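# Tuck chair under desk, park cart in yellow bay

## Task

Shove the office chair fully beneath the desk so that it finishes upright with every wheel on the floor; bring the utility cart into the yellow-taped bay so that all four of its wheels sit inside the tape lines and none rests on the tape; keep the desk roughly where it started, with everything on it still on top and nothing overhanging its edges; the robot must not topple or be left leaning, which counts as failure; at the end release whatever the gripper holds and back the robot away.

## Robot and tools

ROBOT. TidyBot++: a wheeled base (0.54 m long, 0.50 m wide, 0.38 m high) on four powered casters, carrying a single seven-joint arm with a two-finger gripper. The shoulder sits 0.12 m ahead of the base centre, 0.68 m above the floor. Segments: upper arm 0.42 m, forearm 0.31 m, hand 0.31 m. Two cameras: base_camera (fixed on the base, 644x364 image) and wrist_camera (fisheye, 644x476, looking along the hand). The arm starts folded with the hand pointing down.

FRAMES. All positions are in metres. Base frame: origin on the floor below the base centre, x forward, y left, z up. The odometry frame is the base frame as it was when the scene began; base_odometry gives x, y and heading (rad, left positive, -3.142 to 3.142) from wheel turns only, so slip is counted as travel and drift builds up. base_tilt is in degrees, forward and right positive.

MOVE. One call runs one action; its motions start together.
- base: an object with any of translate_m (forward +), strafe_m (left +), each -2 to 2 m, and rotate_rad (counter-clockwise seen from above +), -6.3 to 6.3 rad. These are offsets from where the base last reported itself, measured along the base axes at the start of the command, not places to go to.
- joints: an object of absolute targets by name, radians: joint_1_rad (any angle; positive is clockwise seen from above), joint_2_rad -2.249 to 2.249 (0 = upper arm vertical, + leans forward), joint_3_rad (any angle), joint_4_rad -2.579 to 2.579 (elbow, 0 straight, negative bends forward when joint_3_rad is 3.14), joint_5_rad (any), joint_6_rad -2.099 to 2.099 (wrist), joint_7_rad (any; at 1.57 with hand down the fingers open left-right), plus gripper_pos 0 (open, ~85 mm gap) to 1 (closed). Gap is roughly 85 x (1 - gripper_pos) mm. Unbounded joints go the short way; send steps below half a turn to turn farther.
- target: one list of seven numbers [x, y, z, qw, qx, qy, qz], an absolute hand pose in the base frame (metres, unit quaternion), as hand_pose prints it. The hand point lies between the finger pads; its z axis runs along the fingers, the fingers close along its y. With target, joints may contain only gripper_pos.
- speeds: per-action caps: translate_m and strafe_m 0.05 to 0.5 m/s, rotate_rad 0.1 to 1.57 rad/s. If translating and strafing together, state the speed under just one key.
- cameras: list of base_camera, wrist_camera or all; omitted means all, [] means none.
- blocking: true or omitted waits until everything rests; false returns in about 0.5 s while motion continues.
A move with no action just reports state and images.

OTHER TOOLS. wait(seconds 0 to 10, cameras) lets time pass without new commands; wait(0) shows an unblocked move in the line earlier move. stop(cameras) brakes all running motions. zoom_image(camera, region [x0, y0, x1, y1] in image pixels, top-left origin, at most 504x504) enlarges part of that camera's latest image. finished_scene(scene: the current scene number) ends the scene irreversibly; the goal must hold without the robot.

RESULTS. pictures lists the image order. move reports done or the worst status. base_status, joint_status and hand_status use: moving, done, off_target (at rest away from target, maybe still pushing), stopped, contact_stop, time_out, not_followed, torque_fault, limit_stop_at_motor_heat. hand_pose is the measured hand pose; hand_target is where the joint targets would put it. joint_positions, motor_effort (% of max, bracket = peak of last action), Motor temperatures, on_its_own (uncommanded behaviour), base_tilt. Warnings: joint command not followed / pose unreachable with a cause, ARM HIT, MOTOR HOT, OVER-TEMPERATURE FAULT. If a move or wait is refused, or an uncommanded stop appears, the rest of that reply's move, wait and finished_scene calls are skipped; an invalid call (unknown key) does not cancel them.

ACCURACY. A hand target is done within 10 mm and 2 degrees, usually ends within about 3 cm. To correct, add (wanted position minus hand_pose) to the last target; for joints, add (wanted minus read) to the last command. To hold a hand still, resend hand_target, not hand_pose. Loads make the arm sag. Pointing down, the hand reaches at most about 0.94 m high, only near the base. Low, close, forward-pointing targets go astray and can hit the base.

CAUTIONS. The arm does not avoid furniture and keeps pushing; nothing stops it hitting the base. If the arm snags something above about 0.6 m while the base moves, or reaches far out or swings sideways while extended, the robot can tip; back away or retract the arm to recover from a lean. Joint torque limits are 104.5 N m (joints 1-4) and 51.3 N m (5-7); exceeding one freezes the arm for 10 s. A blocked base shoves until it times out (about 14 s). Motors above 60 °C warn, at 75 °C the arm sags for 30 to 60 s. Avoid dropping things, releasing moving parts, slamming, hard hits, very strong pushes and heavy force on the gripper. Random brief tugs on held parts or loose objects may occur.

Each tool is called after "Emit:" in YAML: its name, and indented under it one key for each argument.

## Session

Emit:
move:
  joints: {"joint_6_rad":-1.6,"joint_4_rad":-2.2}

Emit:
move:
  base: {"rotate_rad":-1.0}

Scene clock: 1.87 s.
Motor temperatures (°C): [37 37 34 35 51 42 45]
move: done
base_odometry: x=+0.000 y=+0.000 heading=+0.000
base_tilt: forward=+0.1 right=+0.8
base_status: not commanded
joint_positions: joint_1_rad=+0.030 joint_2_rad=-0.342 joint_3_rad=+3.183 joint_4_rad=-2.231 joint_5_rad=+0.005 joint_6_rad=-1.545 joint_7_rad=+1.610 gripper_pos=+0.000
joint_status: all done
motor_effort: joint_1_rad=-1(1) joint_2_rad=-2(3) joint_3_rad=+0(1) joint_4_rad=+15(16) joint_5_rad=+0(0) joint_6_rad=-2(2) joint_7_rad=-1(1)
hand_pose: x=+0.1870 y=-0.0050 z=+0.6819 quat_wxyz=(-0.012, +0.989, -0.013, -0.145) (m; base frame)
hand_target: x=+0.1828 y=-0.0049 z=+0.6935 quat_wxyz=(-0.013, +0.987, -0.013, -0.157) (m; base frame)
hand_status: not commanded
pictures: base_camera, wrist_camera
camera_calibration:
wrist_camera: T_world_to_cam=[[-0.0413224, -0.998745, 0.0282901, -0.0218162], [-0.965047, 0.0472301, 0.257787, 0.0625575], [-0.2588, -0.0166489, -0.965788, 0.837356], [0, 0, 0, 1]] pos_world=[0.276177, -0.0108023, 0.793198]

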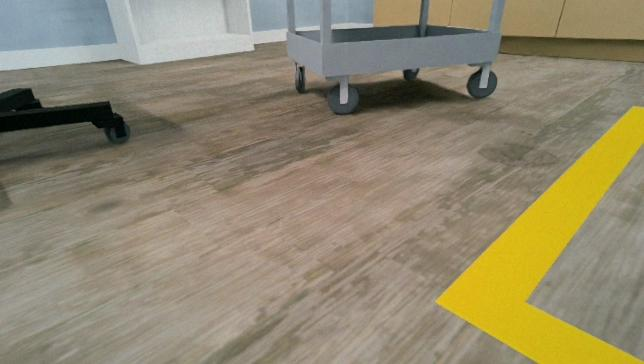

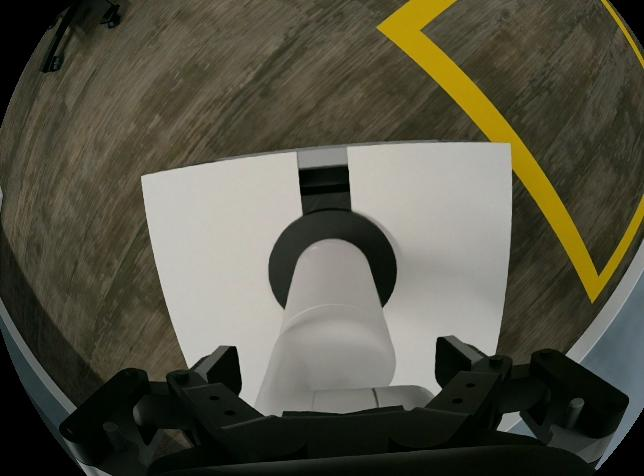

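Scene clock: 3.73 s.
Motor temperatures (°C): [37 37 34 35 51 42 45]
move: done
base_odometry: x=+0.000 y=+0.000 heading=-1.000
base_tilt: forward=+0.1 right=+0.8
base_status: done
joint_positions: joint_1_rad=+0.030 joint_2_rad=-0.342 joint_3_rad=+3.183 joint_4_rad=-2.230 joint_5_rad=+0.005 joint_6_rad=-1.548 joint_7_rad=+1.610 gripper_pos=+0.000
joint_status: not commanded
motor_effort: joint_1_rad=-1(1) joint_2_rad=-2(3) joint_3_rad=+0(1) joint_4_rad=+15(15) joint_5_rad=+0(1) joint_6_rad=-2(3) joint_7_rad=+0(1)
hand_pose: x=+0.1865 y=-0.0050 z=+0.6823 quat_wxyz=(-0.012, +0.989, -0.013, -0.146) (m; base frame)
hand_target: x=+0.1828 y=-0.0049 z=+0.6935 quat_wxyz=(-0.013, +0.987, -0.013, -0.157) (m; base frame)
hand_status: not commanded
pictures: base_camera, wrist_camera
camera_calibration:
wrist_camera: T_world_to_cam=[[-0.0412609, -0.998749, 0.0282458, -0.0218001], [-0.964593, 0.0471884, 0.259486, 0.0607781], [-0.260494, -0.0165391, -0.965334, 0.837593], [0, 0, 0, 1]] pos_world=[0.275915, -0.0107879, 0.793401]

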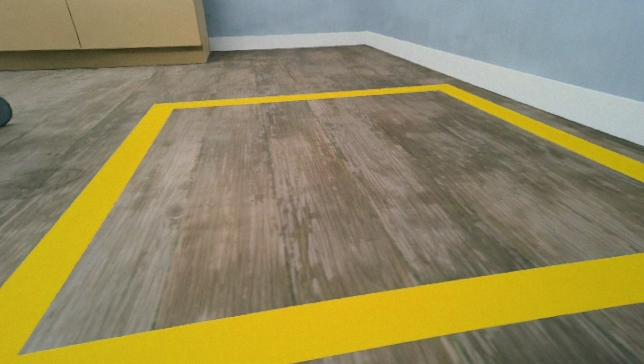

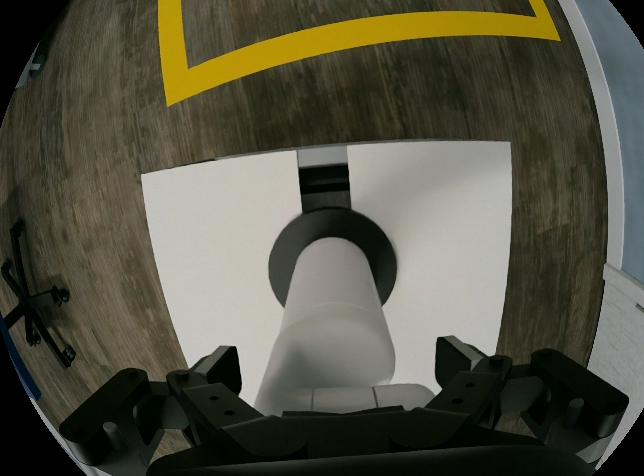

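Emit:
move:
  joints: {"joint_6_rad":0.2,"joint_4_rad":-2.3}

Emit:
move:
  base: {"rotate_rad":1.0}

Emit:
move:
  base: {"rotate_rad":0.8}

Emit:
move:
  base: {"rotate_rad":0.8}

Scene clock: 10.00 s.
Motor temperatures (°C): [37 37 34 35 51 42 45]
move: done
base_odometry: x=+0.000 y=+0.000 heading=-1.000
base_tilt: forward=+0.1 right=+0.8
base_status: not commanded
joint_positions: joint_1_rad=+0.030 joint_2_rad=-0.342 joint_3_rad=+3.183 joint_4_rad=-2.288 joint_5_rad=+0.005 joint_6_rad=+0.143 joint_7_rad=+1.610 gripper_pos=+0.000
joint_status: all done
motor_effort: joint_1_rad=-1(1) joint_2_rad=-8(9) joint_3_rad=+0(1) joint_4_rad=+21(22) joint_5_rad=+0(0) joint_6_rad=+9(10) joint_7_rad=+1(1)
hand_pose: x=+0.5727 y=-0.0326 z=+0.8915 quat_wxyz=(+0.029, +0.784, -0.014, +0.620) (m; base frame)
hand_target: x=+0.5742 y=-0.0328 z=+0.9016 quat_wxyz=(+0.030, +0.770, -0.014, +0.637) (m; base frame)
hand_status: not commanded
pictures: base_camera, wrist_camera
camera_calibration:
wrist_camera: T_world_to_cam=[[-0.10522, -0.994341, 0.0146633, 0.00951727], [-0.199008, 0.00660739, -0.979976, 1.04556], [0.974333, -0.106031, -0.198577, -0.25394], [0, 0, 0, 1]] pos_world=[0.456498, -0.0243706, 0.974056]

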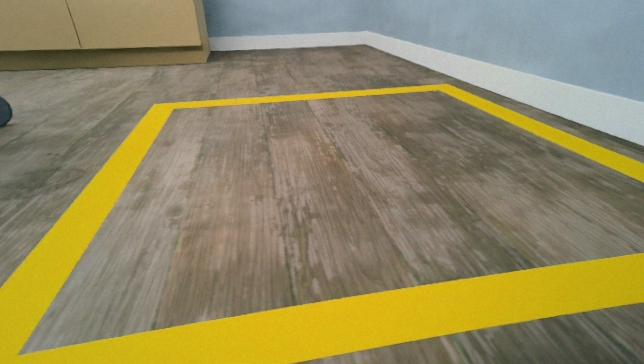

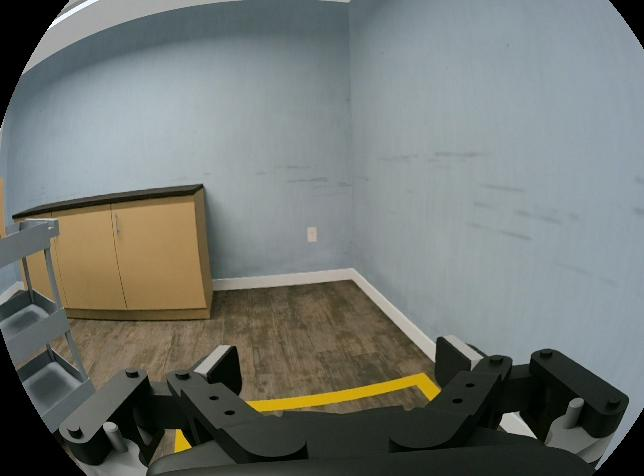

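Scene clock: 12.00 s.
Motor temperatures (°C): [37 37 34 35 51 42 45]
move: done
base_odometry: x=+0.000 y=+0.000 heading=+0.000
base_tilt: forward=+0.1 right=+0.8
base_status: done
joint_positions: joint_1_rad=+0.028 joint_2_rad=-0.342 joint_3_rad=+3.183 joint_4_rad=-2.288 joint_5_rad=+0.005 joint_6_rad=+0.144 joint_7_rad=+1.610 gripper_pos=+0.000
joint_status: not commanded
motor_effort: joint_1_rad=-1(2) joint_2_rad=-9(10) joint_3_rad=+0(2) joint_4_rad=+21(22) joint_5_rad=+0(0) joint_6_rad=+9(10) joint_7_rad=+0(1)
hand_pose: x=+0.5729 y=-0.0315 z=+0.8920 quat_wxyz=(+0.029, +0.784, -0.013, +0.620) (m; base frame)
hand_target: x=+0.5742 y=-0.0328 z=+0.9016 quat_wxyz=(+0.030, +0.770, -0.014, +0.637) (m; base frame)
hand_status: not commanded
pictures: base_camera, wrist_camera
camera_calibration:
wrist_camera: T_world_to_cam=[[-0.102892, -0.994583, 0.0147914, 0.00917433], [-0.19754, 0.00585721, -0.980277, 1.04544], [0.97488, -0.103784, -0.197072, -0.25549], [0, 0, 0, 1]] pos_world=[0.456533, -0.0235146, 0.97434]

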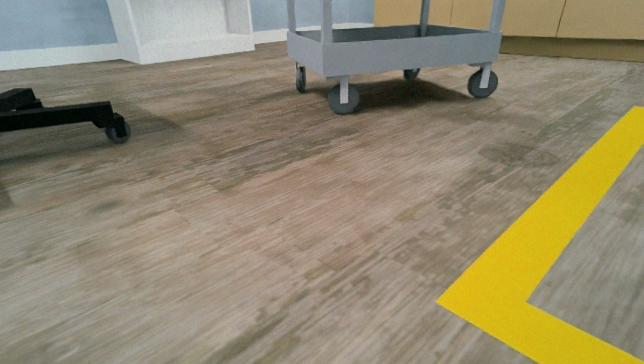

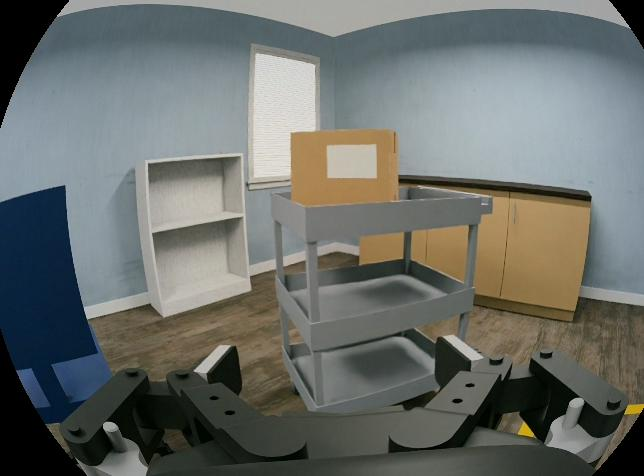

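Scene clock: 13.77 s.
Motor temperatures (°C): [37 37 34 35 51 42 45]
move: done
base_odometry: x=+0.000 y=+0.000 heading=+0.800
base_tilt: forward=+0.1 right=+0.8
base_status: done
joint_positions: joint_1_rad=+0.028 joint_2_rad=-0.342 joint_3_rad=+3.182 joint_4_rad=-2.288 joint_5_rad=+0.005 joint_6_rad=+0.145 joint_7_rad=+1.610 gripper_pos=+0.000
joint_status: not commanded
motor_effort: joint_1_rad=-1(2) joint_2_rad=-8(9) joint_3_rad=+0(3) joint_4_rad=+22(22) joint_5_rad=+0(1) joint_6_rad=+10(10) joint_7_rad=+0(1)
hand_pose: x=+0.5729 y=-0.0314 z=+0.8921 quat_wxyz=(+0.029, +0.784, -0.013, +0.620) (m; base frame)
hand_target: x=+0.5742 y=-0.0328 z=+0.9016 quat_wxyz=(+0.030, +0.770, -0.014, +0.637) (m; base frame)
hand_status: not commanded
pictures: base_camera, wrist_camera
camera_calibration:
wrist_camera: T_world_to_cam=[[-0.102583, -0.994614, 0.0148213, 0.00912057], [-0.197304, 0.00574116, -0.980325, 1.04543], [0.97496, -0.103489, -0.196831, -0.255738], [0, 0, 0, 1]] pos_world=[0.456537, -0.0233965, 0.974385]

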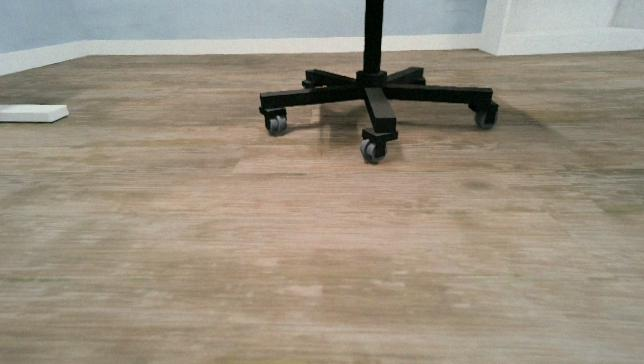

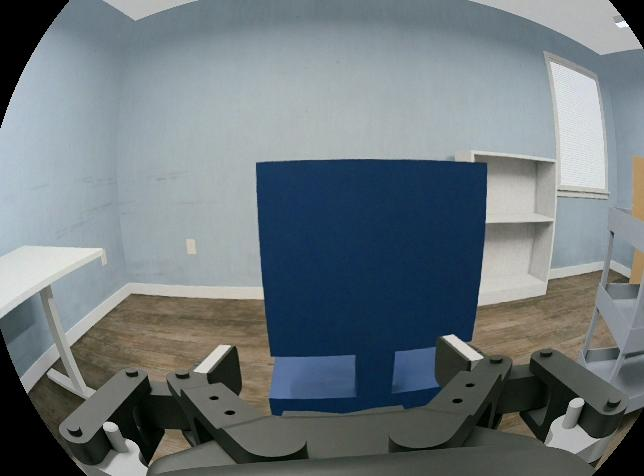

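Scene clock: 15.53 s.
Motor temperatures (°C): [37 37 34 35 51 42 45]
move: done
base_odometry: x=+0.000 y=+0.000 heading=+1.600
base_tilt: forward=+0.1 right=+0.8
base_status: done
joint_positions: joint_1_rad=+0.028 joint_2_rad=-0.342 joint_3_rad=+3.182 joint_4_rad=-2.288 joint_5_rad=+0.005 joint_6_rad=+0.145 joint_7_rad=+1.610 gripper_pos=+0.000
joint_status: not commanded
motor_effort: joint_1_rad=+0(3) joint_2_rad=-8(9) joint_3_rad=+0(2) joint_4_rad=+21(22) joint_5_rad=+0(0) joint_6_rad=+10(10) joint_7_rad=+0(1)
hand_pose: x=+0.5729 y=-0.0312 z=+0.8921 quat_wxyz=(+0.029, +0.784, -0.012, +0.621) (m; base frame)
hand_target: x=+0.5742 y=-0.0328 z=+0.9016 quat_wxyz=(+0.030, +0.770, -0.014, +0.637) (m; base frame)
hand_status: not commanded
pictures: base_camera, wrist_camera
camera_calibration:
wrist_camera: T_world_to_cam=[[-0.102301, -0.994643, 0.0148536, 0.00906764], [-0.197128, 0.00563475, -0.980362, 1.04541], [0.975026, -0.10322, -0.196649, -0.255924], [0, 0, 0, 1]] pos_world=[0.45654, -0.0232881, 0.974419]

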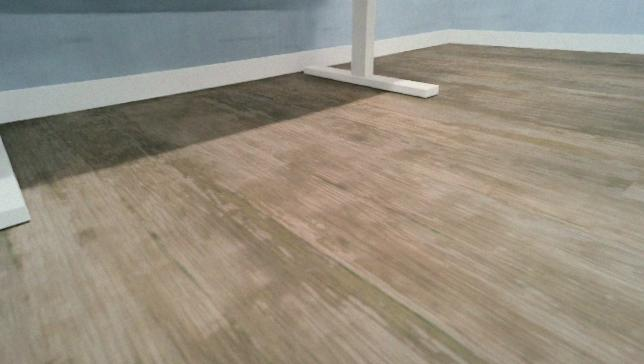

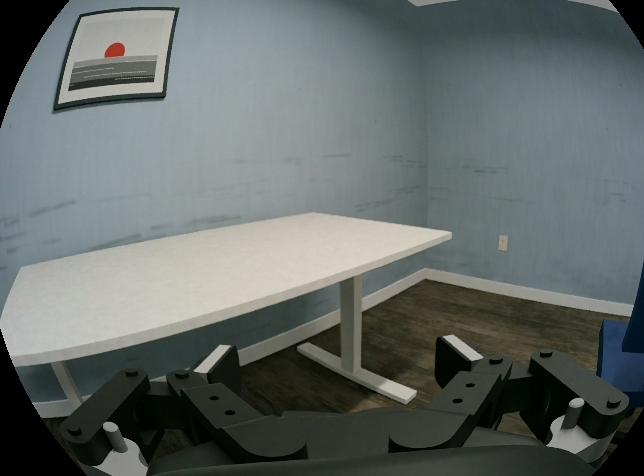

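Emit:
move:
  joints: {"joint_6_rad":-0.85,"joint_4_rad":-2.55}
  base: {"rotate_rad":-0.95}

Emit:
move:
  base: {"translate_m":0.74,"strafe_m":-0.63}

Emit:
move:
  base: {"translate_m":1.42}
  speeds: {"translate_m":0.3}

Emit:
move:
  base: {"rotate_rad":-2.0}

Scene clock: 62.97 s.
Motor temperatures (°C): [37 36 33 36 51 42 44]
move: done
base_odometry: x=+0.000 y=+0.000 heading=+0.650
base_tilt: forward=+0.2 right=+0.8
base_status: done
joint_positions: joint_1_rad=+0.028 joint_2_rad=-0.342 joint_3_rad=+3.182 joint_4_rad=-2.542 joint_5_rad=+0.005 joint_6_rad=-0.798 joint_7_rad=+1.610 gripper_pos=+0.000
joint_status: all done
motor_effort: joint_1_rad=-1(2) joint_2_rad=-2(8) joint_3_rad=+0(1) joint_4_rad=+15(22) joint_5_rad=+0(0) joint_6_rad=+2(10) joint_7_rad=+0(1)
hand_pose: x=+0.2771 y=-0.0090 z=+0.5853 quat_wxyz=(-0.001, +0.997, -0.012, +0.072) (m; base frame)
hand_target: x=+0.2568 y=-0.0080 z=+0.5811 quat_wxyz=(-0.003, +0.999, -0.014, +0.042) (m; base frame)
hand_status: not commanded
pictures: base_camera, wrist_camera
camera_calibration:
wrist_camera: T_world_to_cam=[[-0.0549783, -0.997866, 0.0352317, -0.0195773], [-0.983358, 0.0479925, -0.175222, 0.433129], [0.173157, -0.0442789, -0.983898, 0.658005], [0, 0, 0, 1]] pos_world=[0.310906, -0.0111867, 0.723994]

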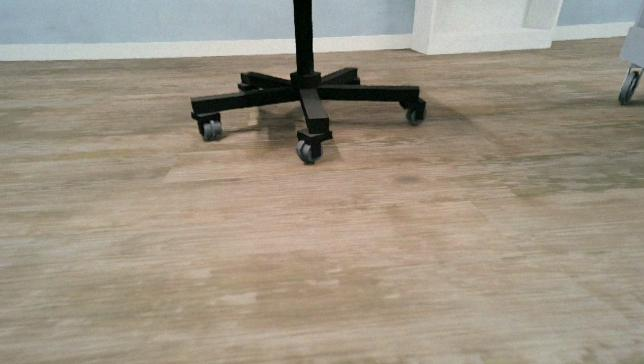

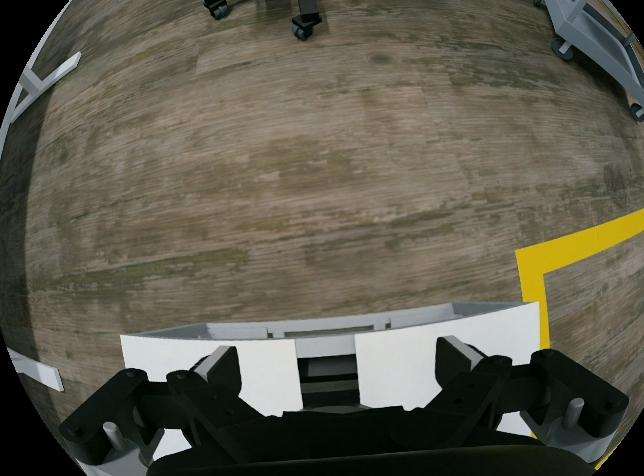

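Scene clock: 66.37 s.
Motor temperatures (°C): [37 36 33 36 51 42 44]
move: done
base_odometry: x=+0.970 y=-0.054 heading=+0.649
base_tilt: forward=+0.1 right=+0.8
base_status: done
joint_positions: joint_1_rad=+0.028 joint_2_rad=-0.342 joint_3_rad=+3.182 joint_4_rad=-2.542 joint_5_rad=+0.005 joint_6_rad=-0.804 joint_7_rad=+1.610 gripper_pos=+0.000
joint_status: not commanded
motor_effort: joint_1_rad=-1(1) joint_2_rad=-2(4) joint_3_rad=+0(1) joint_4_rad=+15(16) joint_5_rad=+0(1) joint_6_rad=+3(3) joint_7_rad=+0(1)
hand_pose: x=+0.2750 y=-0.0088 z=+0.5850 quat_wxyz=(-0.001, +0.998, -0.012, +0.069) (m; base frame)
hand_target: x=+0.2568 y=-0.0080 z=+0.5811 quat_wxyz=(-0.003, +0.999, -0.014, +0.042) (m; base frame)
hand_status: not commanded
pictures: base_camera, wrist_camera
camera_calibration:
wrist_camera: T_world_to_cam=[[-0.054681, -0.997884, 0.0351789, -0.0195985], [-0.98451, 0.0480035, -0.168628, 0.427492], [0.166582, -0.0438548, -0.985052, 0.660554], [0, 0, 0, 1]] pos_world=[0.309762, -0.0111097, 0.723456]

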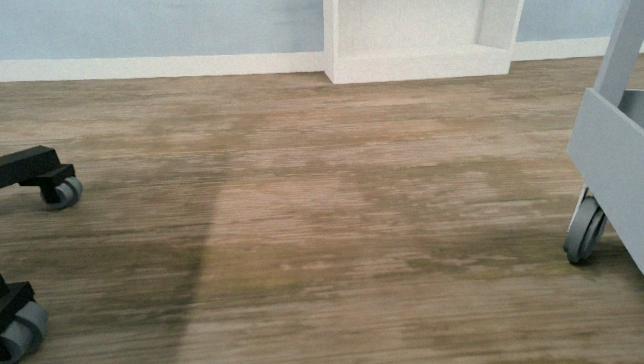

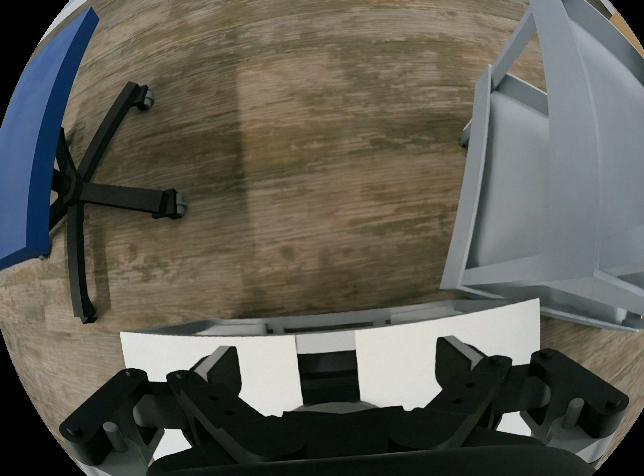

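Scene clock: 71.97 s.
Motor temperatures (°C): [37 36 33 36 51 42 44]
move: done
base_odometry: x=+2.102 y=+0.805 heading=+0.649
base_tilt: forward=+0.2 right=+0.8
base_status: done
joint_positions: joint_1_rad=+0.028 joint_2_rad=-0.342 joint_3_rad=+3.182 joint_4_rad=-2.542 joint_5_rad=+0.005 joint_6_rad=-0.807 joint_7_rad=+1.610 gripper_pos=+0.000
joint_status: not commanded
motor_effort: joint_1_rad=-1(1) joint_2_rad=-2(4) joint_3_rad=+0(1) joint_4_rad=+15(17) joint_5_rad=+0(0) joint_6_rad=+2(3) joint_7_rad=+0(1)
hand_pose: x=+0.2739 y=-0.0088 z=+0.5848 quat_wxyz=(-0.001, +0.998, -0.012, +0.067) (m; base frame)
hand_target: x=+0.2568 y=-0.0080 z=+0.5811 quat_wxyz=(-0.003, +0.999, -0.014, +0.042) (m; base frame)
hand_status: not commanded
pictures: base_camera, wrist_camera
camera_calibration:
wrist_camera: T_world_to_cam=[[-0.0545322, -0.997893, 0.0351529, -0.0196042], [-0.985067, 0.0480068, -0.165341, 0.424617], [0.163305, -0.0436444, -0.98561, 0.661729], [0, 0, 0, 1]] pos_world=[0.309143, -0.0110666, 0.723102]

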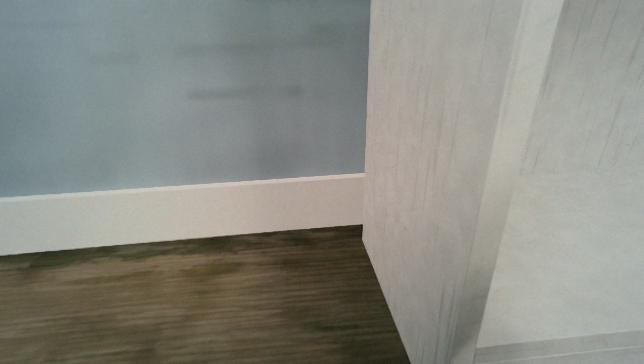

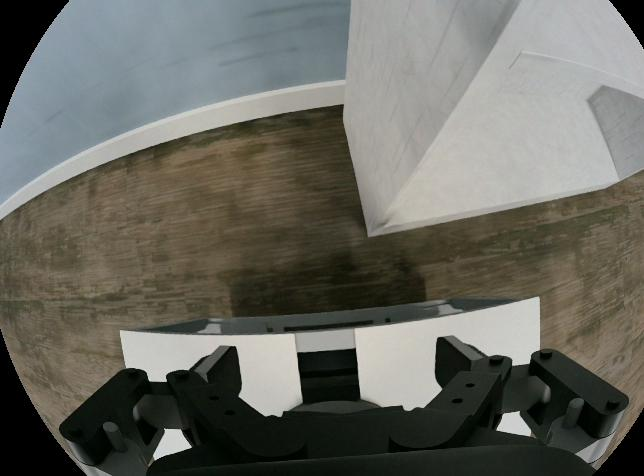

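Scene clock: 74.53 s.
Motor temperatures (°C): [37 36 33 36 51 42 44]
move: done
base_odometry: x=+2.102 y=+0.805 heading=-1.351
base_tilt: forward=+0.1 right=+0.8
base_status: done
joint_positions: joint_1_rad=+0.028 joint_2_rad=-0.342 joint_3_rad=+3.182 joint_4_rad=-2.542 joint_5_rad=+0.005 joint_6_rad=-0.807 joint_7_rad=+1.610 gripper_pos=+0.000
joint_status: not commanded
motor_effort: joint_1_rad=-1(2) joint_2_rad=-2(3) joint_3_rad=+0(1) joint_4_rad=+15(15) joint_5_rad=+0(1) joint_6_rad=+2(2) joint_7_rad=-1(1)
hand_pose: x=+0.2739 y=-0.0088 z=+0.5848 quat_wxyz=(-0.001, +0.998, -0.012, +0.067) (m; base frame)
hand_target: x=+0.2568 y=-0.0080 z=+0.5811 quat_wxyz=(-0.003, +0.999, -0.014, +0.042) (m; base frame)
hand_status: not commanded
pictures: base_camera, wrist_camera
camera_calibration:
wrist_camera: T_world_to_cam=[[-0.0545322, -0.997893, 0.0351529, -0.0196042], [-0.985067, 0.0480068, -0.165341, 0.424617], [0.163305, -0.0436444, -0.98561, 0.661729], [0, 0, 0, 1]] pos_world=[0.309143, -0.0110666, 0.723102]

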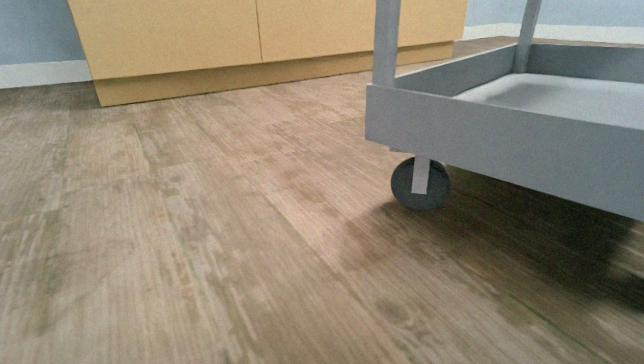

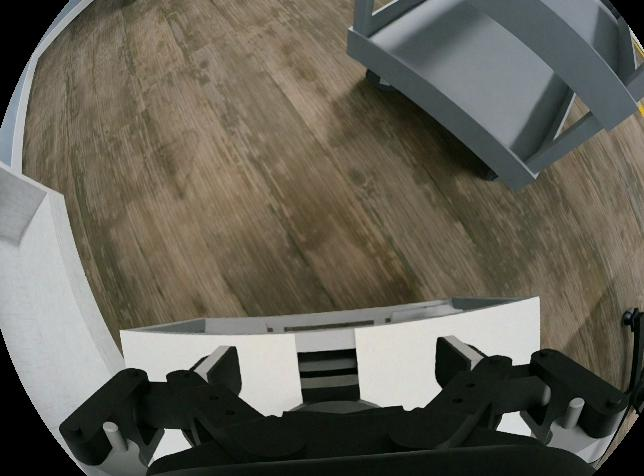

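Emit:
move:
  base: {"translate_m":0.19,"strafe_m":0.43,"rotate_rad":-1.25}

Scene clock: 87.43 s.
Motor temperatures (°C): [37 36 33 36 50 42 44]
move: time_out
base_odometry: x=+2.227 y=+0.780 heading=-1.744
base_tilt: forward=+0.1 right=+0.8
base_status: translate_m time_out (by the wheels' count: +0.051 of +0.190); strafe_m time_out (by the wheels' count: +0.117 of +0.430); rotate_rad time_out (by the wheels' count: -0.393 of -1.250)
joint_positions: joint_1_rad=+0.032 joint_2_rad=-0.341 joint_3_rad=+3.181 joint_4_rad=-2.543 joint_5_rad=+0.005 joint_6_rad=-0.809 joint_7_rad=+1.610 gripper_pos=+0.000
joint_status: not commanded
motor_effort: joint_1_rad=-1(5) joint_2_rad=-2(8) joint_3_rad=+1(4) joint_4_rad=+15(17) joint_5_rad=+0(3) joint_6_rad=+1(3) joint_7_rad=+0(1)
hand_pose: x=+0.2729 y=-0.0092 z=+0.5844 quat_wxyz=(-0.001, +0.998, -0.014, +0.065) (m; base frame)
hand_target: x=+0.2568 y=-0.0080 z=+0.5811 quat_wxyz=(-0.003, +0.999, -0.014, +0.042) (m; base frame)
hand_status: not commanded
pictures: base_camera, wrist_camera
camera_calibration:
wrist_camera: T_world_to_cam=[[-0.0576469, -0.99771, 0.0353912, -0.0193663], [-0.985489, 0.0512003, -0.161833, 0.421626], [0.15965, -0.0442068, -0.986183, 0.662793], [0, 0, 0, 1]] pos_world=[0.308577, -0.0116094, 0.722553]

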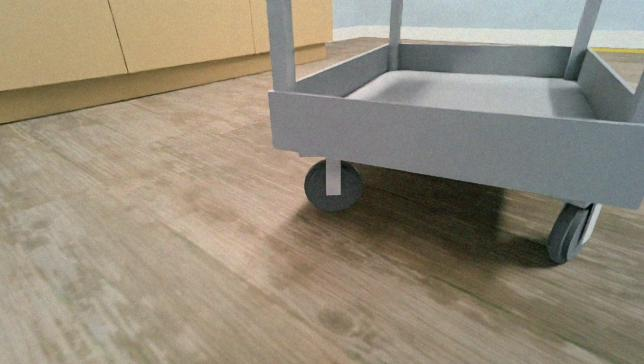

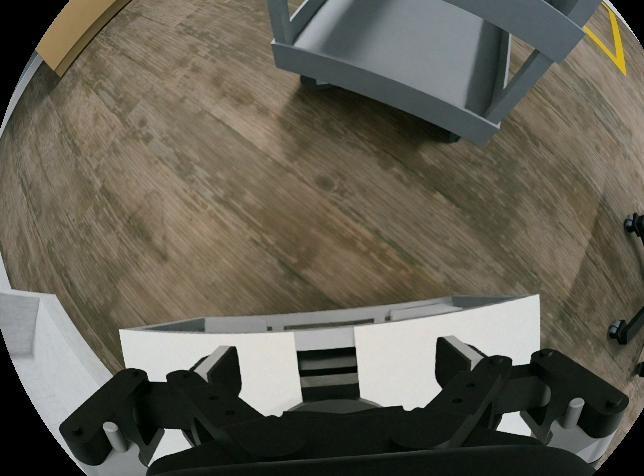

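Emit:
move:
  joints: {"joint_6_rad":0.2,"joint_4_rad":-2.3,"joint_2_rad":-0.8}
  base: {"strafe_m":0.0,"rotate_rad":-0.4}

Scene clock: 105.53 s.
Motor temperatures (°C): [37 36 33 36 50 42 44]
move: time_out
base_odometry: x=+2.219 y=+0.783 heading=-1.814
base_tilt: forward=+0.1 right=+0.8
base_status: rotate_rad time_out (by the wheels' count: -0.069 of -0.400); the other done
joint_positions: joint_1_rad=+0.031 joint_2_rad=-0.790 joint_3_rad=+3.181 joint_4_rad=-2.328 joint_5_rad=+0.005 joint_6_rad=+0.144 joint_7_rad=+1.610 gripper_pos=+0.000
joint_status: all done
motor_effort: joint_1_rad=-1(4) joint_2_rad=+4(6) joint_3_rad=+0(4) joint_4_rad=+22(23) joint_5_rad=+0(1) joint_6_rad=+10(10) joint_7_rad=+1(1)
hand_pose: x=+0.4400 y=-0.0277 z=+1.0432 quat_wxyz=(+0.030, +0.642, -0.015, +0.766) (m; base frame)
hand_target: x=+0.4301 y=-0.0285 z=+1.0805 quat_wxyz=(+0.032, +0.605, -0.016, +0.795) (m; base frame)
hand_status: not commanded
pictures: base_camera, wrist_camera
camera_calibration:
wrist_camera: T_world_to_cam=[[-0.104009, -0.994436, -0.0166806, 0.030387], [0.207099, -0.00525061, -0.978306, 0.986947], [0.972775, -0.105207, 0.206493, -0.5159], [0, 0, 0, 1]] pos_world=[0.300619, -0.0188763, 1.07257]

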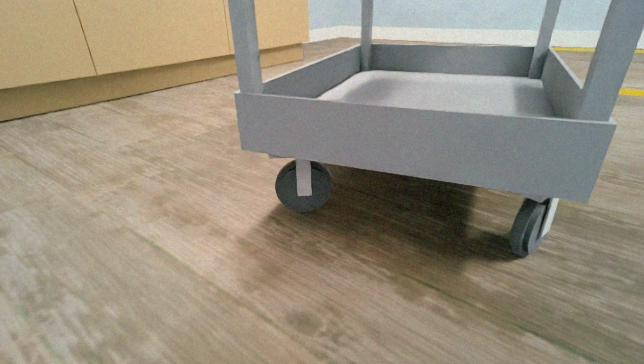

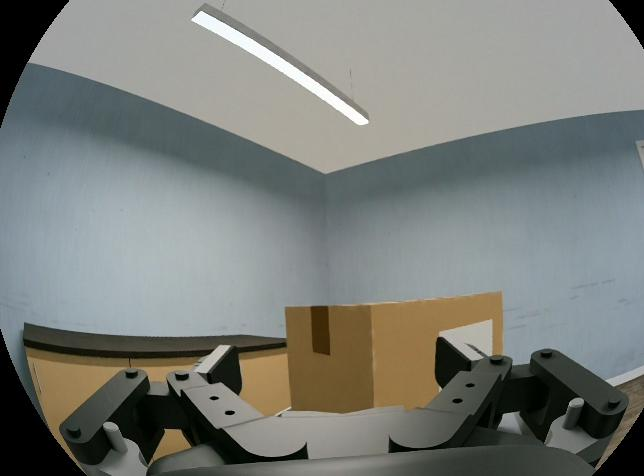

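Emit:
move:
  joints: {"joint_6_rad":-0.85,"joint_4_rad":-2.55,"joint_2_rad":-0.35}
  base: {"translate_m":0.12,"strafe_m":-0.1}

Emit:
move:
  base: {"rotate_rad":-0.55}

Scene clock: 115.97 s.
Motor temperatures (°C): [37 36 33 36 50 42 44]
move: done
base_odometry: x=+2.093 y=+0.690 heading=-1.814
base_tilt: forward=+0.2 right=+0.8
base_status: done
joint_positions: joint_1_rad=+0.031 joint_2_rad=-0.369 joint_3_rad=+3.181 joint_4_rad=-2.536 joint_5_rad=+0.005 joint_6_rad=-0.797 joint_7_rad=+1.610 gripper_pos=+0.000
joint_status: all done
motor_effort: joint_1_rad=-1(1) joint_2_rad=-2(8) joint_3_rad=+0(2) joint_4_rad=+15(23) joint_5_rad=+0(0) joint_6_rad=+3(10) joint_7_rad=+0(1)
hand_pose: x=+0.2826 y=-0.0097 z=+0.5915 quat_wxyz=(+0.000, +0.996, -0.014, +0.089) (m; base frame)
hand_target: x=+0.2576 y=-0.0080 z=+0.5822 quat_wxyz=(-0.003, +0.999, -0.014, +0.046) (m; base frame)
hand_status: not commanded
pictures: base_camera, wrist_camera
camera_calibration:
wrist_camera: T_world_to_cam=[[-0.059135, -0.997644, 0.0347783, -0.0188104], [-0.976889, 0.0506657, -0.207656, 0.457057], [0.205405, -0.0462543, -0.977583, 0.650205], [0, 0, 0, 1]] pos_world=[0.311826, -0.0118484, 0.731194]

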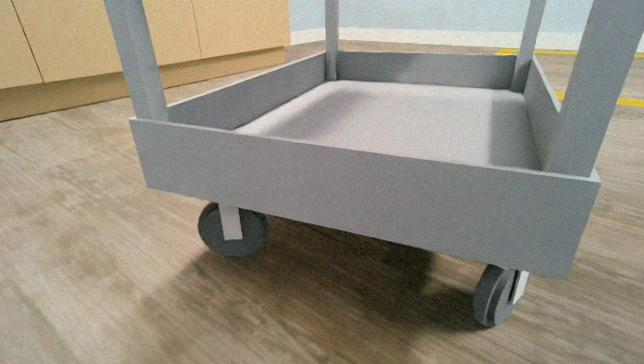

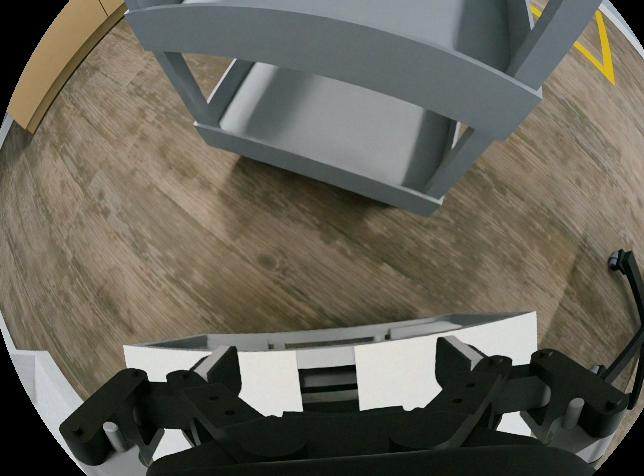

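Scene clock: 117.47 s.
Motor temperatures (°C): [37 36 33 36 50 42 44]
move: done
base_odometry: x=+2.093 y=+0.690 heading=-2.364
base_tilt: forward=+0.1 right=+0.7
base_status: done
joint_positions: joint_1_rad=+0.031 joint_2_rad=-0.368 joint_3_rad=+3.181 joint_4_rad=-2.536 joint_5_rad=+0.005 joint_6_rad=-0.800 joint_7_rad=+1.610 gripper_pos=+0.000
joint_status: not commanded
motor_effort: joint_1_rad=+0(1) joint_2_rad=-2(2) joint_3_rad=+0(1) joint_4_rad=+15(16) joint_5_rad=+0(1) joint_6_rad=+2(3) joint_7_rad=+0(1)
hand_pose: x=+0.2817 y=-0.0097 z=+0.5913 quat_wxyz=(+0.000, +0.996, -0.014, +0.087) (m; base frame)
hand_target: x=+0.2576 y=-0.0080 z=+0.5822 quat_wxyz=(-0.003, +0.999, -0.014, +0.046) (m; base frame)
hand_status: not commanded
pictures: base_camera, wrist_camera
camera_calibration:
wrist_camera: T_world_to_cam=[[-0.058993, -0.997653, 0.0347717, -0.0188328], [-0.977563, 0.0506792, -0.204454, 0.454413], [0.202212, -0.0460529, -0.978258, 0.651477], [0, 0, 0, 1]] pos_world=[0.31137, -0.0118154, 0.730875]

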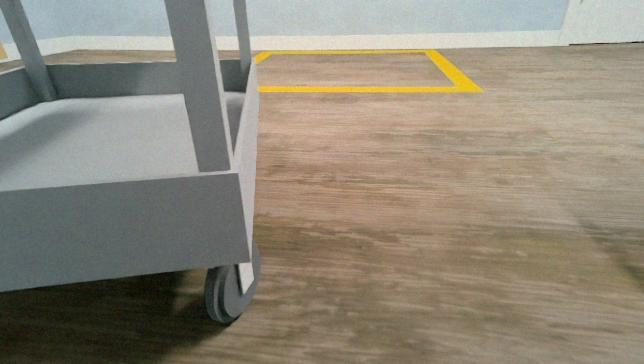

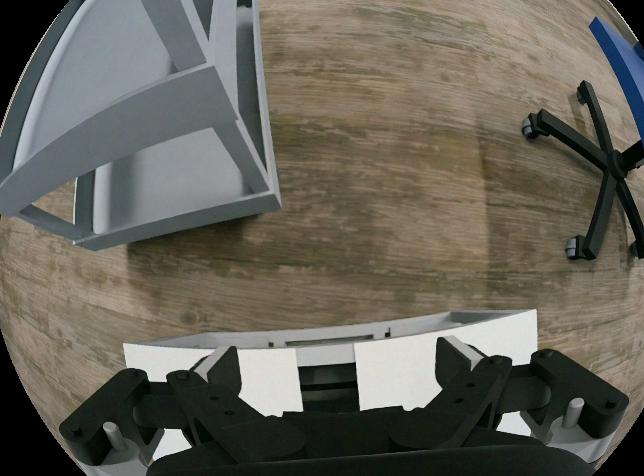

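Emit:
move:
  base: {"translate_m":0.05,"strafe_m":0.45}

Emit:
move:
  base: {"rotate_rad":-0.23}

Emit:
move:
  base: {"translate_m":0.6}
  speeds: {"translate_m":0.2}

Scene clock: 126.63 s.
Motor temperatures (°C): [37 36 33 36 50 42 44]
move: done
base_odometry: x=+2.373 y=+0.334 heading=-2.364
base_tilt: forward=+0.2 right=+0.8
base_status: done
joint_positions: joint_1_rad=+0.031 joint_2_rad=-0.368 joint_3_rad=+3.181 joint_4_rad=-2.536 joint_5_rad=+0.005 joint_6_rad=-0.801 joint_7_rad=+1.610 gripper_pos=+0.000
joint_status: not commanded
motor_effort: joint_1_rad=-1(2) joint_2_rad=-2(2) joint_3_rad=+0(2) joint_4_rad=+15(16) joint_5_rad=+0(1) joint_6_rad=+3(3) joint_7_rad=+0(1)
hand_pose: x=+0.2815 y=-0.0097 z=+0.5912 quat_wxyz=(+0.000, +0.996, -0.014, +0.087) (m; base frame)
hand_target: x=+0.2576 y=-0.0080 z=+0.5822 quat_wxyz=(-0.003, +0.999, -0.014, +0.046) (m; base frame)
hand_status: not commanded
pictures: base_camera, wrist_camera
camera_calibration:
wrist_camera: T_world_to_cam=[[-0.0589885, -0.997653, 0.0347585, -0.0188267], [-0.977711, 0.0507109, -0.203741, 0.453818], [0.2015, -0.0460021, -0.978408, 0.651765], [0, 0, 0, 1]] pos_world=[0.311261, -0.0118135, 0.730807]

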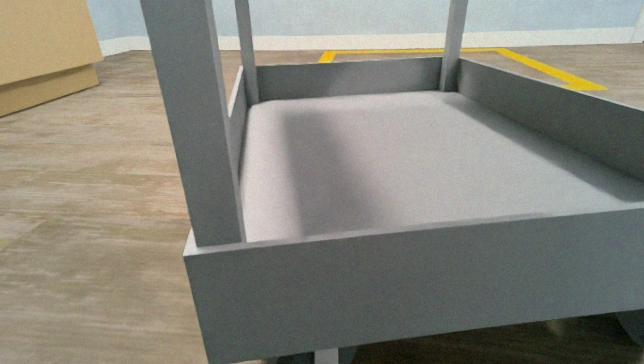

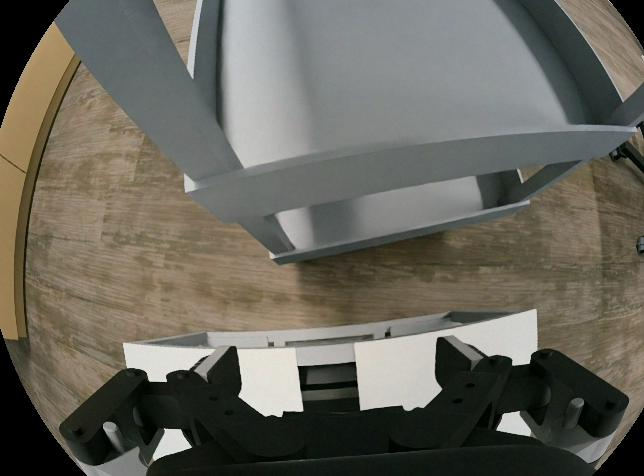

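Scene clock: 127.73 s.
Motor temperatures (°C): [37 36 33 36 50 42 44]
move: done
base_odometry: x=+2.373 y=+0.334 heading=-2.595
base_tilt: forward=+0.1 right=+0.8
base_status: done
joint_positions: joint_1_rad=+0.031 joint_2_rad=-0.368 joint_3_rad=+3.181 joint_4_rad=-2.536 joint_5_rad=+0.005 joint_6_rad=-0.801 joint_7_rad=+1.610 gripper_pos=+0.000
joint_status: not commanded
motor_effort: joint_1_rad=-1(2) joint_2_rad=-2(3) joint_3_rad=+0(1) joint_4_rad=+16(16) joint_5_rad=+0(0) joint_6_rad=+2(3) joint_7_rad=+0(1)
hand_pose: x=+0.2814 y=-0.0097 z=+0.5912 quat_wxyz=(+0.000, +0.996, -0.014, +0.087) (m; base frame)
hand_target: x=+0.2576 y=-0.0080 z=+0.5822 quat_wxyz=(-0.003, +0.999, -0.014, +0.046) (m; base frame)
hand_status: not commanded
pictures: base_camera, wrist_camera
camera_calibration:
wrist_camera: T_world_to_cam=[[-0.0589793, -0.997654, 0.0347582, -0.0188282], [-0.977754, 0.0507118, -0.203533, 0.453647], [0.201293, -0.0459892, -0.978451, 0.651847], [0, 0, 0, 1]] pos_world=[0.311232, -0.0118114, 0.730786]

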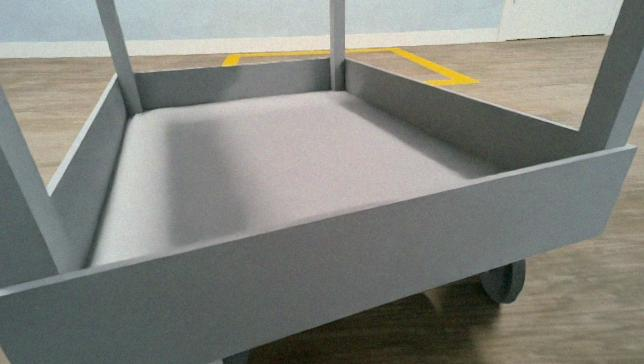

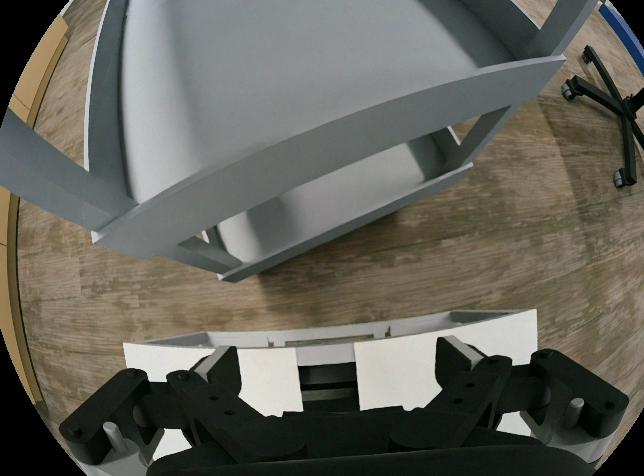

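Scene clock: 131.43 s.
Motor temperatures (°C): [37 36 33 36 50 42 44]
move: done
base_odometry: x=+1.860 y=+0.022 heading=-2.595
base_tilt: forward=+0.2 right=+0.8
base_status: done
joint_positions: joint_1_rad=+0.031 joint_2_rad=-0.357 joint_3_rad=+3.181 joint_4_rad=-2.564 joint_5_rad=+0.005 joint_6_rad=-0.838 joint_7_rad=+1.610 gripper_pos=+0.000
joint_status: not commanded
motor_effort: joint_1_rad=+0(2) joint_2_rad=-1(5) joint_3_rad=+0(2) joint_4_rad=+14(22) joint_5_rad=+0(1) joint_6_rad=+1(7) joint_7_rad=+0(1)
hand_pose: x=+0.2552 y=-0.0077 z=+0.5796 quat_wxyz=(-0.002, +0.999, -0.014, +0.048) (m; base frame)
hand_target: x=+0.2576 y=-0.0080 z=+0.5822 quat_wxyz=(-0.003, +0.999, -0.014, +0.046) (m; base frame)
hand_status: not commanded
pictures: base_camera, wrist_camera
camera_calibration:
wrist_camera: T_world_to_cam=[[-0.0556205, -0.997864, 0.0342643, -0.0186363], [-0.990469, 0.0508123, -0.128023, 0.385029], [0.126008, -0.0410584, -0.991179, 0.672463], [0, 0, 0, 1]] pos_world=[0.295587, -0.0105505, 0.716463]

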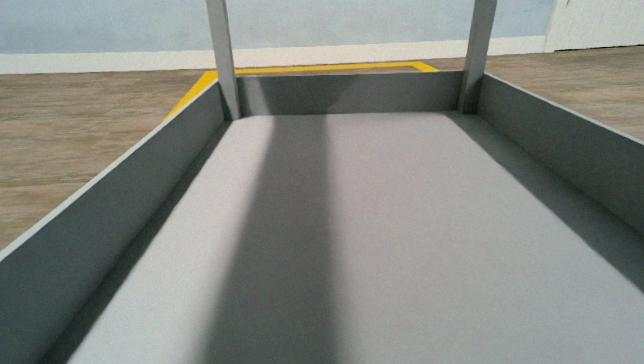

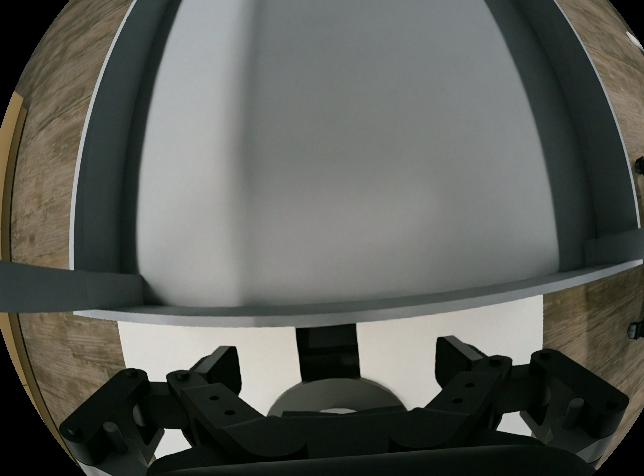

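Emit:
move:
  base: {"translate_m":0.75,"strafe_m":-0.05}
  speeds: {"translate_m":0.25}

Scene clock: 139.93 s.
Motor temperatures (°C): [36 36 33 36 50 42 44]
move: done
base_odometry: x=+1.194 y=-0.325 heading=-2.595
base_tilt: forward=+0.1 right=+0.8
base_status: done
joint_positions: joint_1_rad=+0.031 joint_2_rad=-0.357 joint_3_rad=+3.181 joint_4_rad=-2.572 joint_5_rad=+0.005 joint_6_rad=-0.849 joint_7_rad=+1.610 gripper_pos=+0.000
joint_status: not commanded
motor_effort: joint_1_rad=-1(2) joint_2_rad=-1(4) joint_3_rad=+0(2) joint_4_rad=+16(22) joint_5_rad=+0(1) joint_6_rad=+3(7) joint_7_rad=+0(1)
hand_pose: x=+0.2474 y=-0.0072 z=+0.5768 quat_wxyz=(-0.003, +0.999, -0.013, +0.038) (m; base frame)
hand_target: x=+0.2576 y=-0.0080 z=+0.5822 quat_wxyz=(-0.003, +0.999, -0.014, +0.046) (m; base frame)
hand_status: not commanded
pictures: base_camera, wrist_camera
camera_calibration:
wrist_camera: T_world_to_cam=[[-0.0546511, -0.997925, 0.0340346, -0.0185156], [-0.992835, 0.0506818, -0.108209, 0.366074], [0.106259, -0.0397045, -0.993545, 0.677006], [0, 0, 0, 1]] pos_world=[0.290502, -0.0101503, 0.712879]

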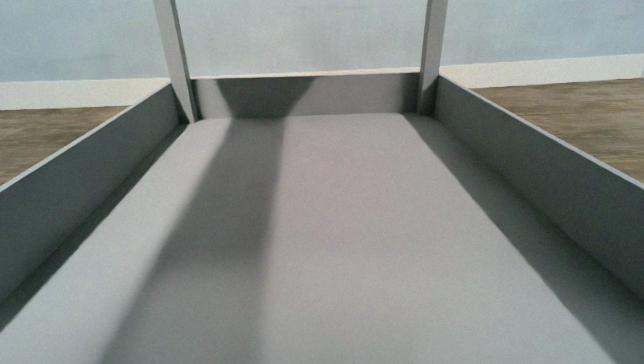

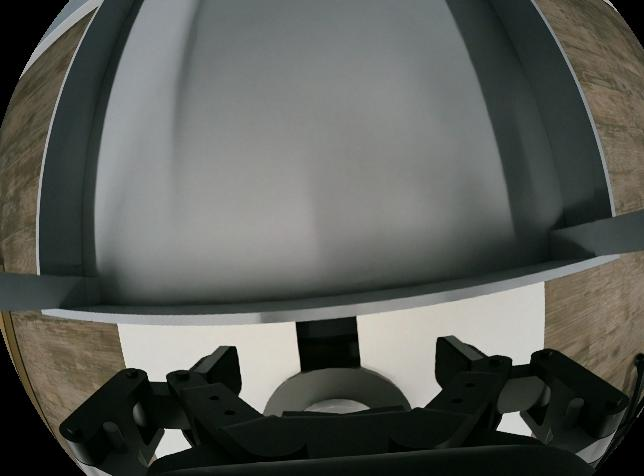

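Emit:
move:
  base: {"translate_m":0.6,"strafe_m":-0.08}
  speeds: {"translate_m":0.25}

Emit:
move:
  base: {"translate_m":-0.7}

Scene clock: 146.80 s.
Motor temperatures (°C): [36 36 33 36 50 42 44]
move: done
base_odometry: x=+0.640 y=-0.568 heading=-2.595
base_tilt: forward=+0.1 right=+0.8
base_status: done
joint_positions: joint_1_rad=+0.031 joint_2_rad=-0.357 joint_3_rad=+3.181 joint_4_rad=-2.573 joint_5_rad=+0.005 joint_6_rad=-0.849 joint_7_rad=+1.610 gripper_pos=+0.000
joint_status: not commanded
motor_effort: joint_1_rad=+0(2) joint_2_rad=+0(2) joint_3_rad=+0(1) joint_4_rad=+17(21) joint_5_rad=+0(0) joint_6_rad=+4(5) joint_7_rad=+0(1)
hand_pose: x=+0.2471 y=-0.0072 z=+0.5767 quat_wxyz=(-0.003, +0.999, -0.013, +0.038) (m; base frame)
hand_target: x=+0.2576 y=-0.0080 z=+0.5822 quat_wxyz=(-0.003, +0.999, -0.014, +0.046) (m; base frame)
hand_status: not commanded
pictures: base_camera, wrist_camera
camera_calibration:
wrist_camera: T_world_to_cam=[[-0.0546357, -0.997927, 0.0340061, -0.01849], [-0.992849, 0.0506745, -0.108086, 0.365681], [0.106138, -0.0396682, -0.99356, 0.676984], [0, 0, 0, 1]] pos_world=[0.290202, -0.0101276, 0.712777]

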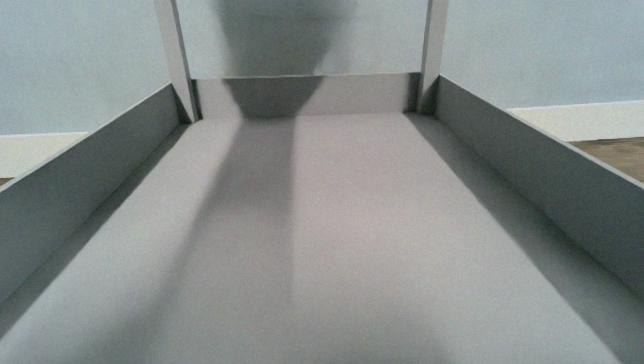

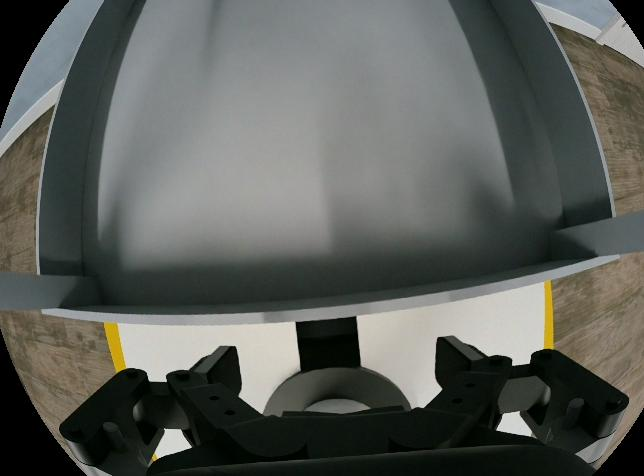

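Scene clock: 149.43 s.
Motor temperatures (°C): [36 36 33 36 50 42 44]
move: done
base_odometry: x=+1.238 y=-0.204 heading=-2.595
base_tilt: forward=+0.1 right=+0.8
base_status: done
joint_positions: joint_1_rad=+0.031 joint_2_rad=-0.354 joint_3_rad=+3.181 joint_4_rad=-2.567 joint_5_rad=+0.005 joint_6_rad=-0.849 joint_7_rad=+1.610 gripper_pos=+0.000
joint_status: not commanded
motor_effort: joint_1_rad=-1(1) joint_2_rad=-1(4) joint_3_rad=+0(1) joint_4_rad=+15(17) joint_5_rad=+0(0) joint_6_rad=+1(3) joint_7_rad=+0(1)
hand_pose: x=+0.2500 y=-0.0074 z=+0.5781 quat_wxyz=(-0.003, +0.999, -0.013, +0.040) (m; base frame)
hand_target: x=+0.2576 y=-0.0080 z=+0.5822 quat_wxyz=(-0.003, +0.999, -0.014, +0.046) (m; base frame)
hand_status: not commanded
pictures: base_camera, wrist_camera
camera_calibration:
wrist_camera: T_world_to_cam=[[-0.0548429, -0.99791, 0.0341685, -0.018657], [-0.992469, 0.050726, -0.111502, 0.370628], [0.109536, -0.0400263, -0.993177, 0.67698], [0, 0, 0, 1]] pos_world=[0.29266, -0.0103215, 0.714324]

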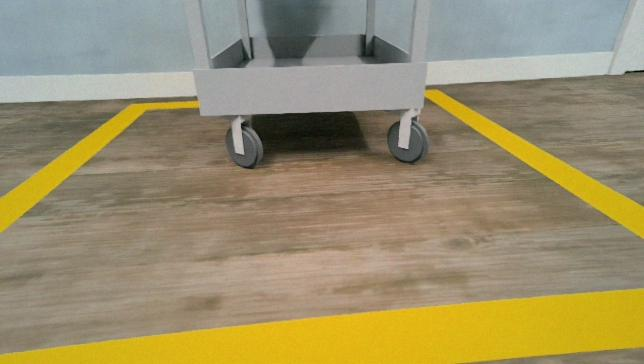

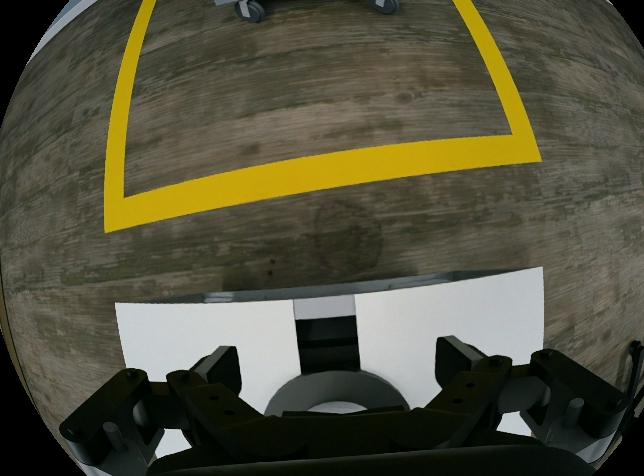

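Emit:
zoom_image:
  camera: "base_camera"
  region: [120, 70, 480, 180]

Scaled by 1.400.

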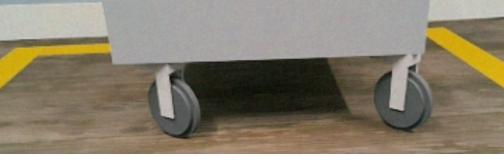

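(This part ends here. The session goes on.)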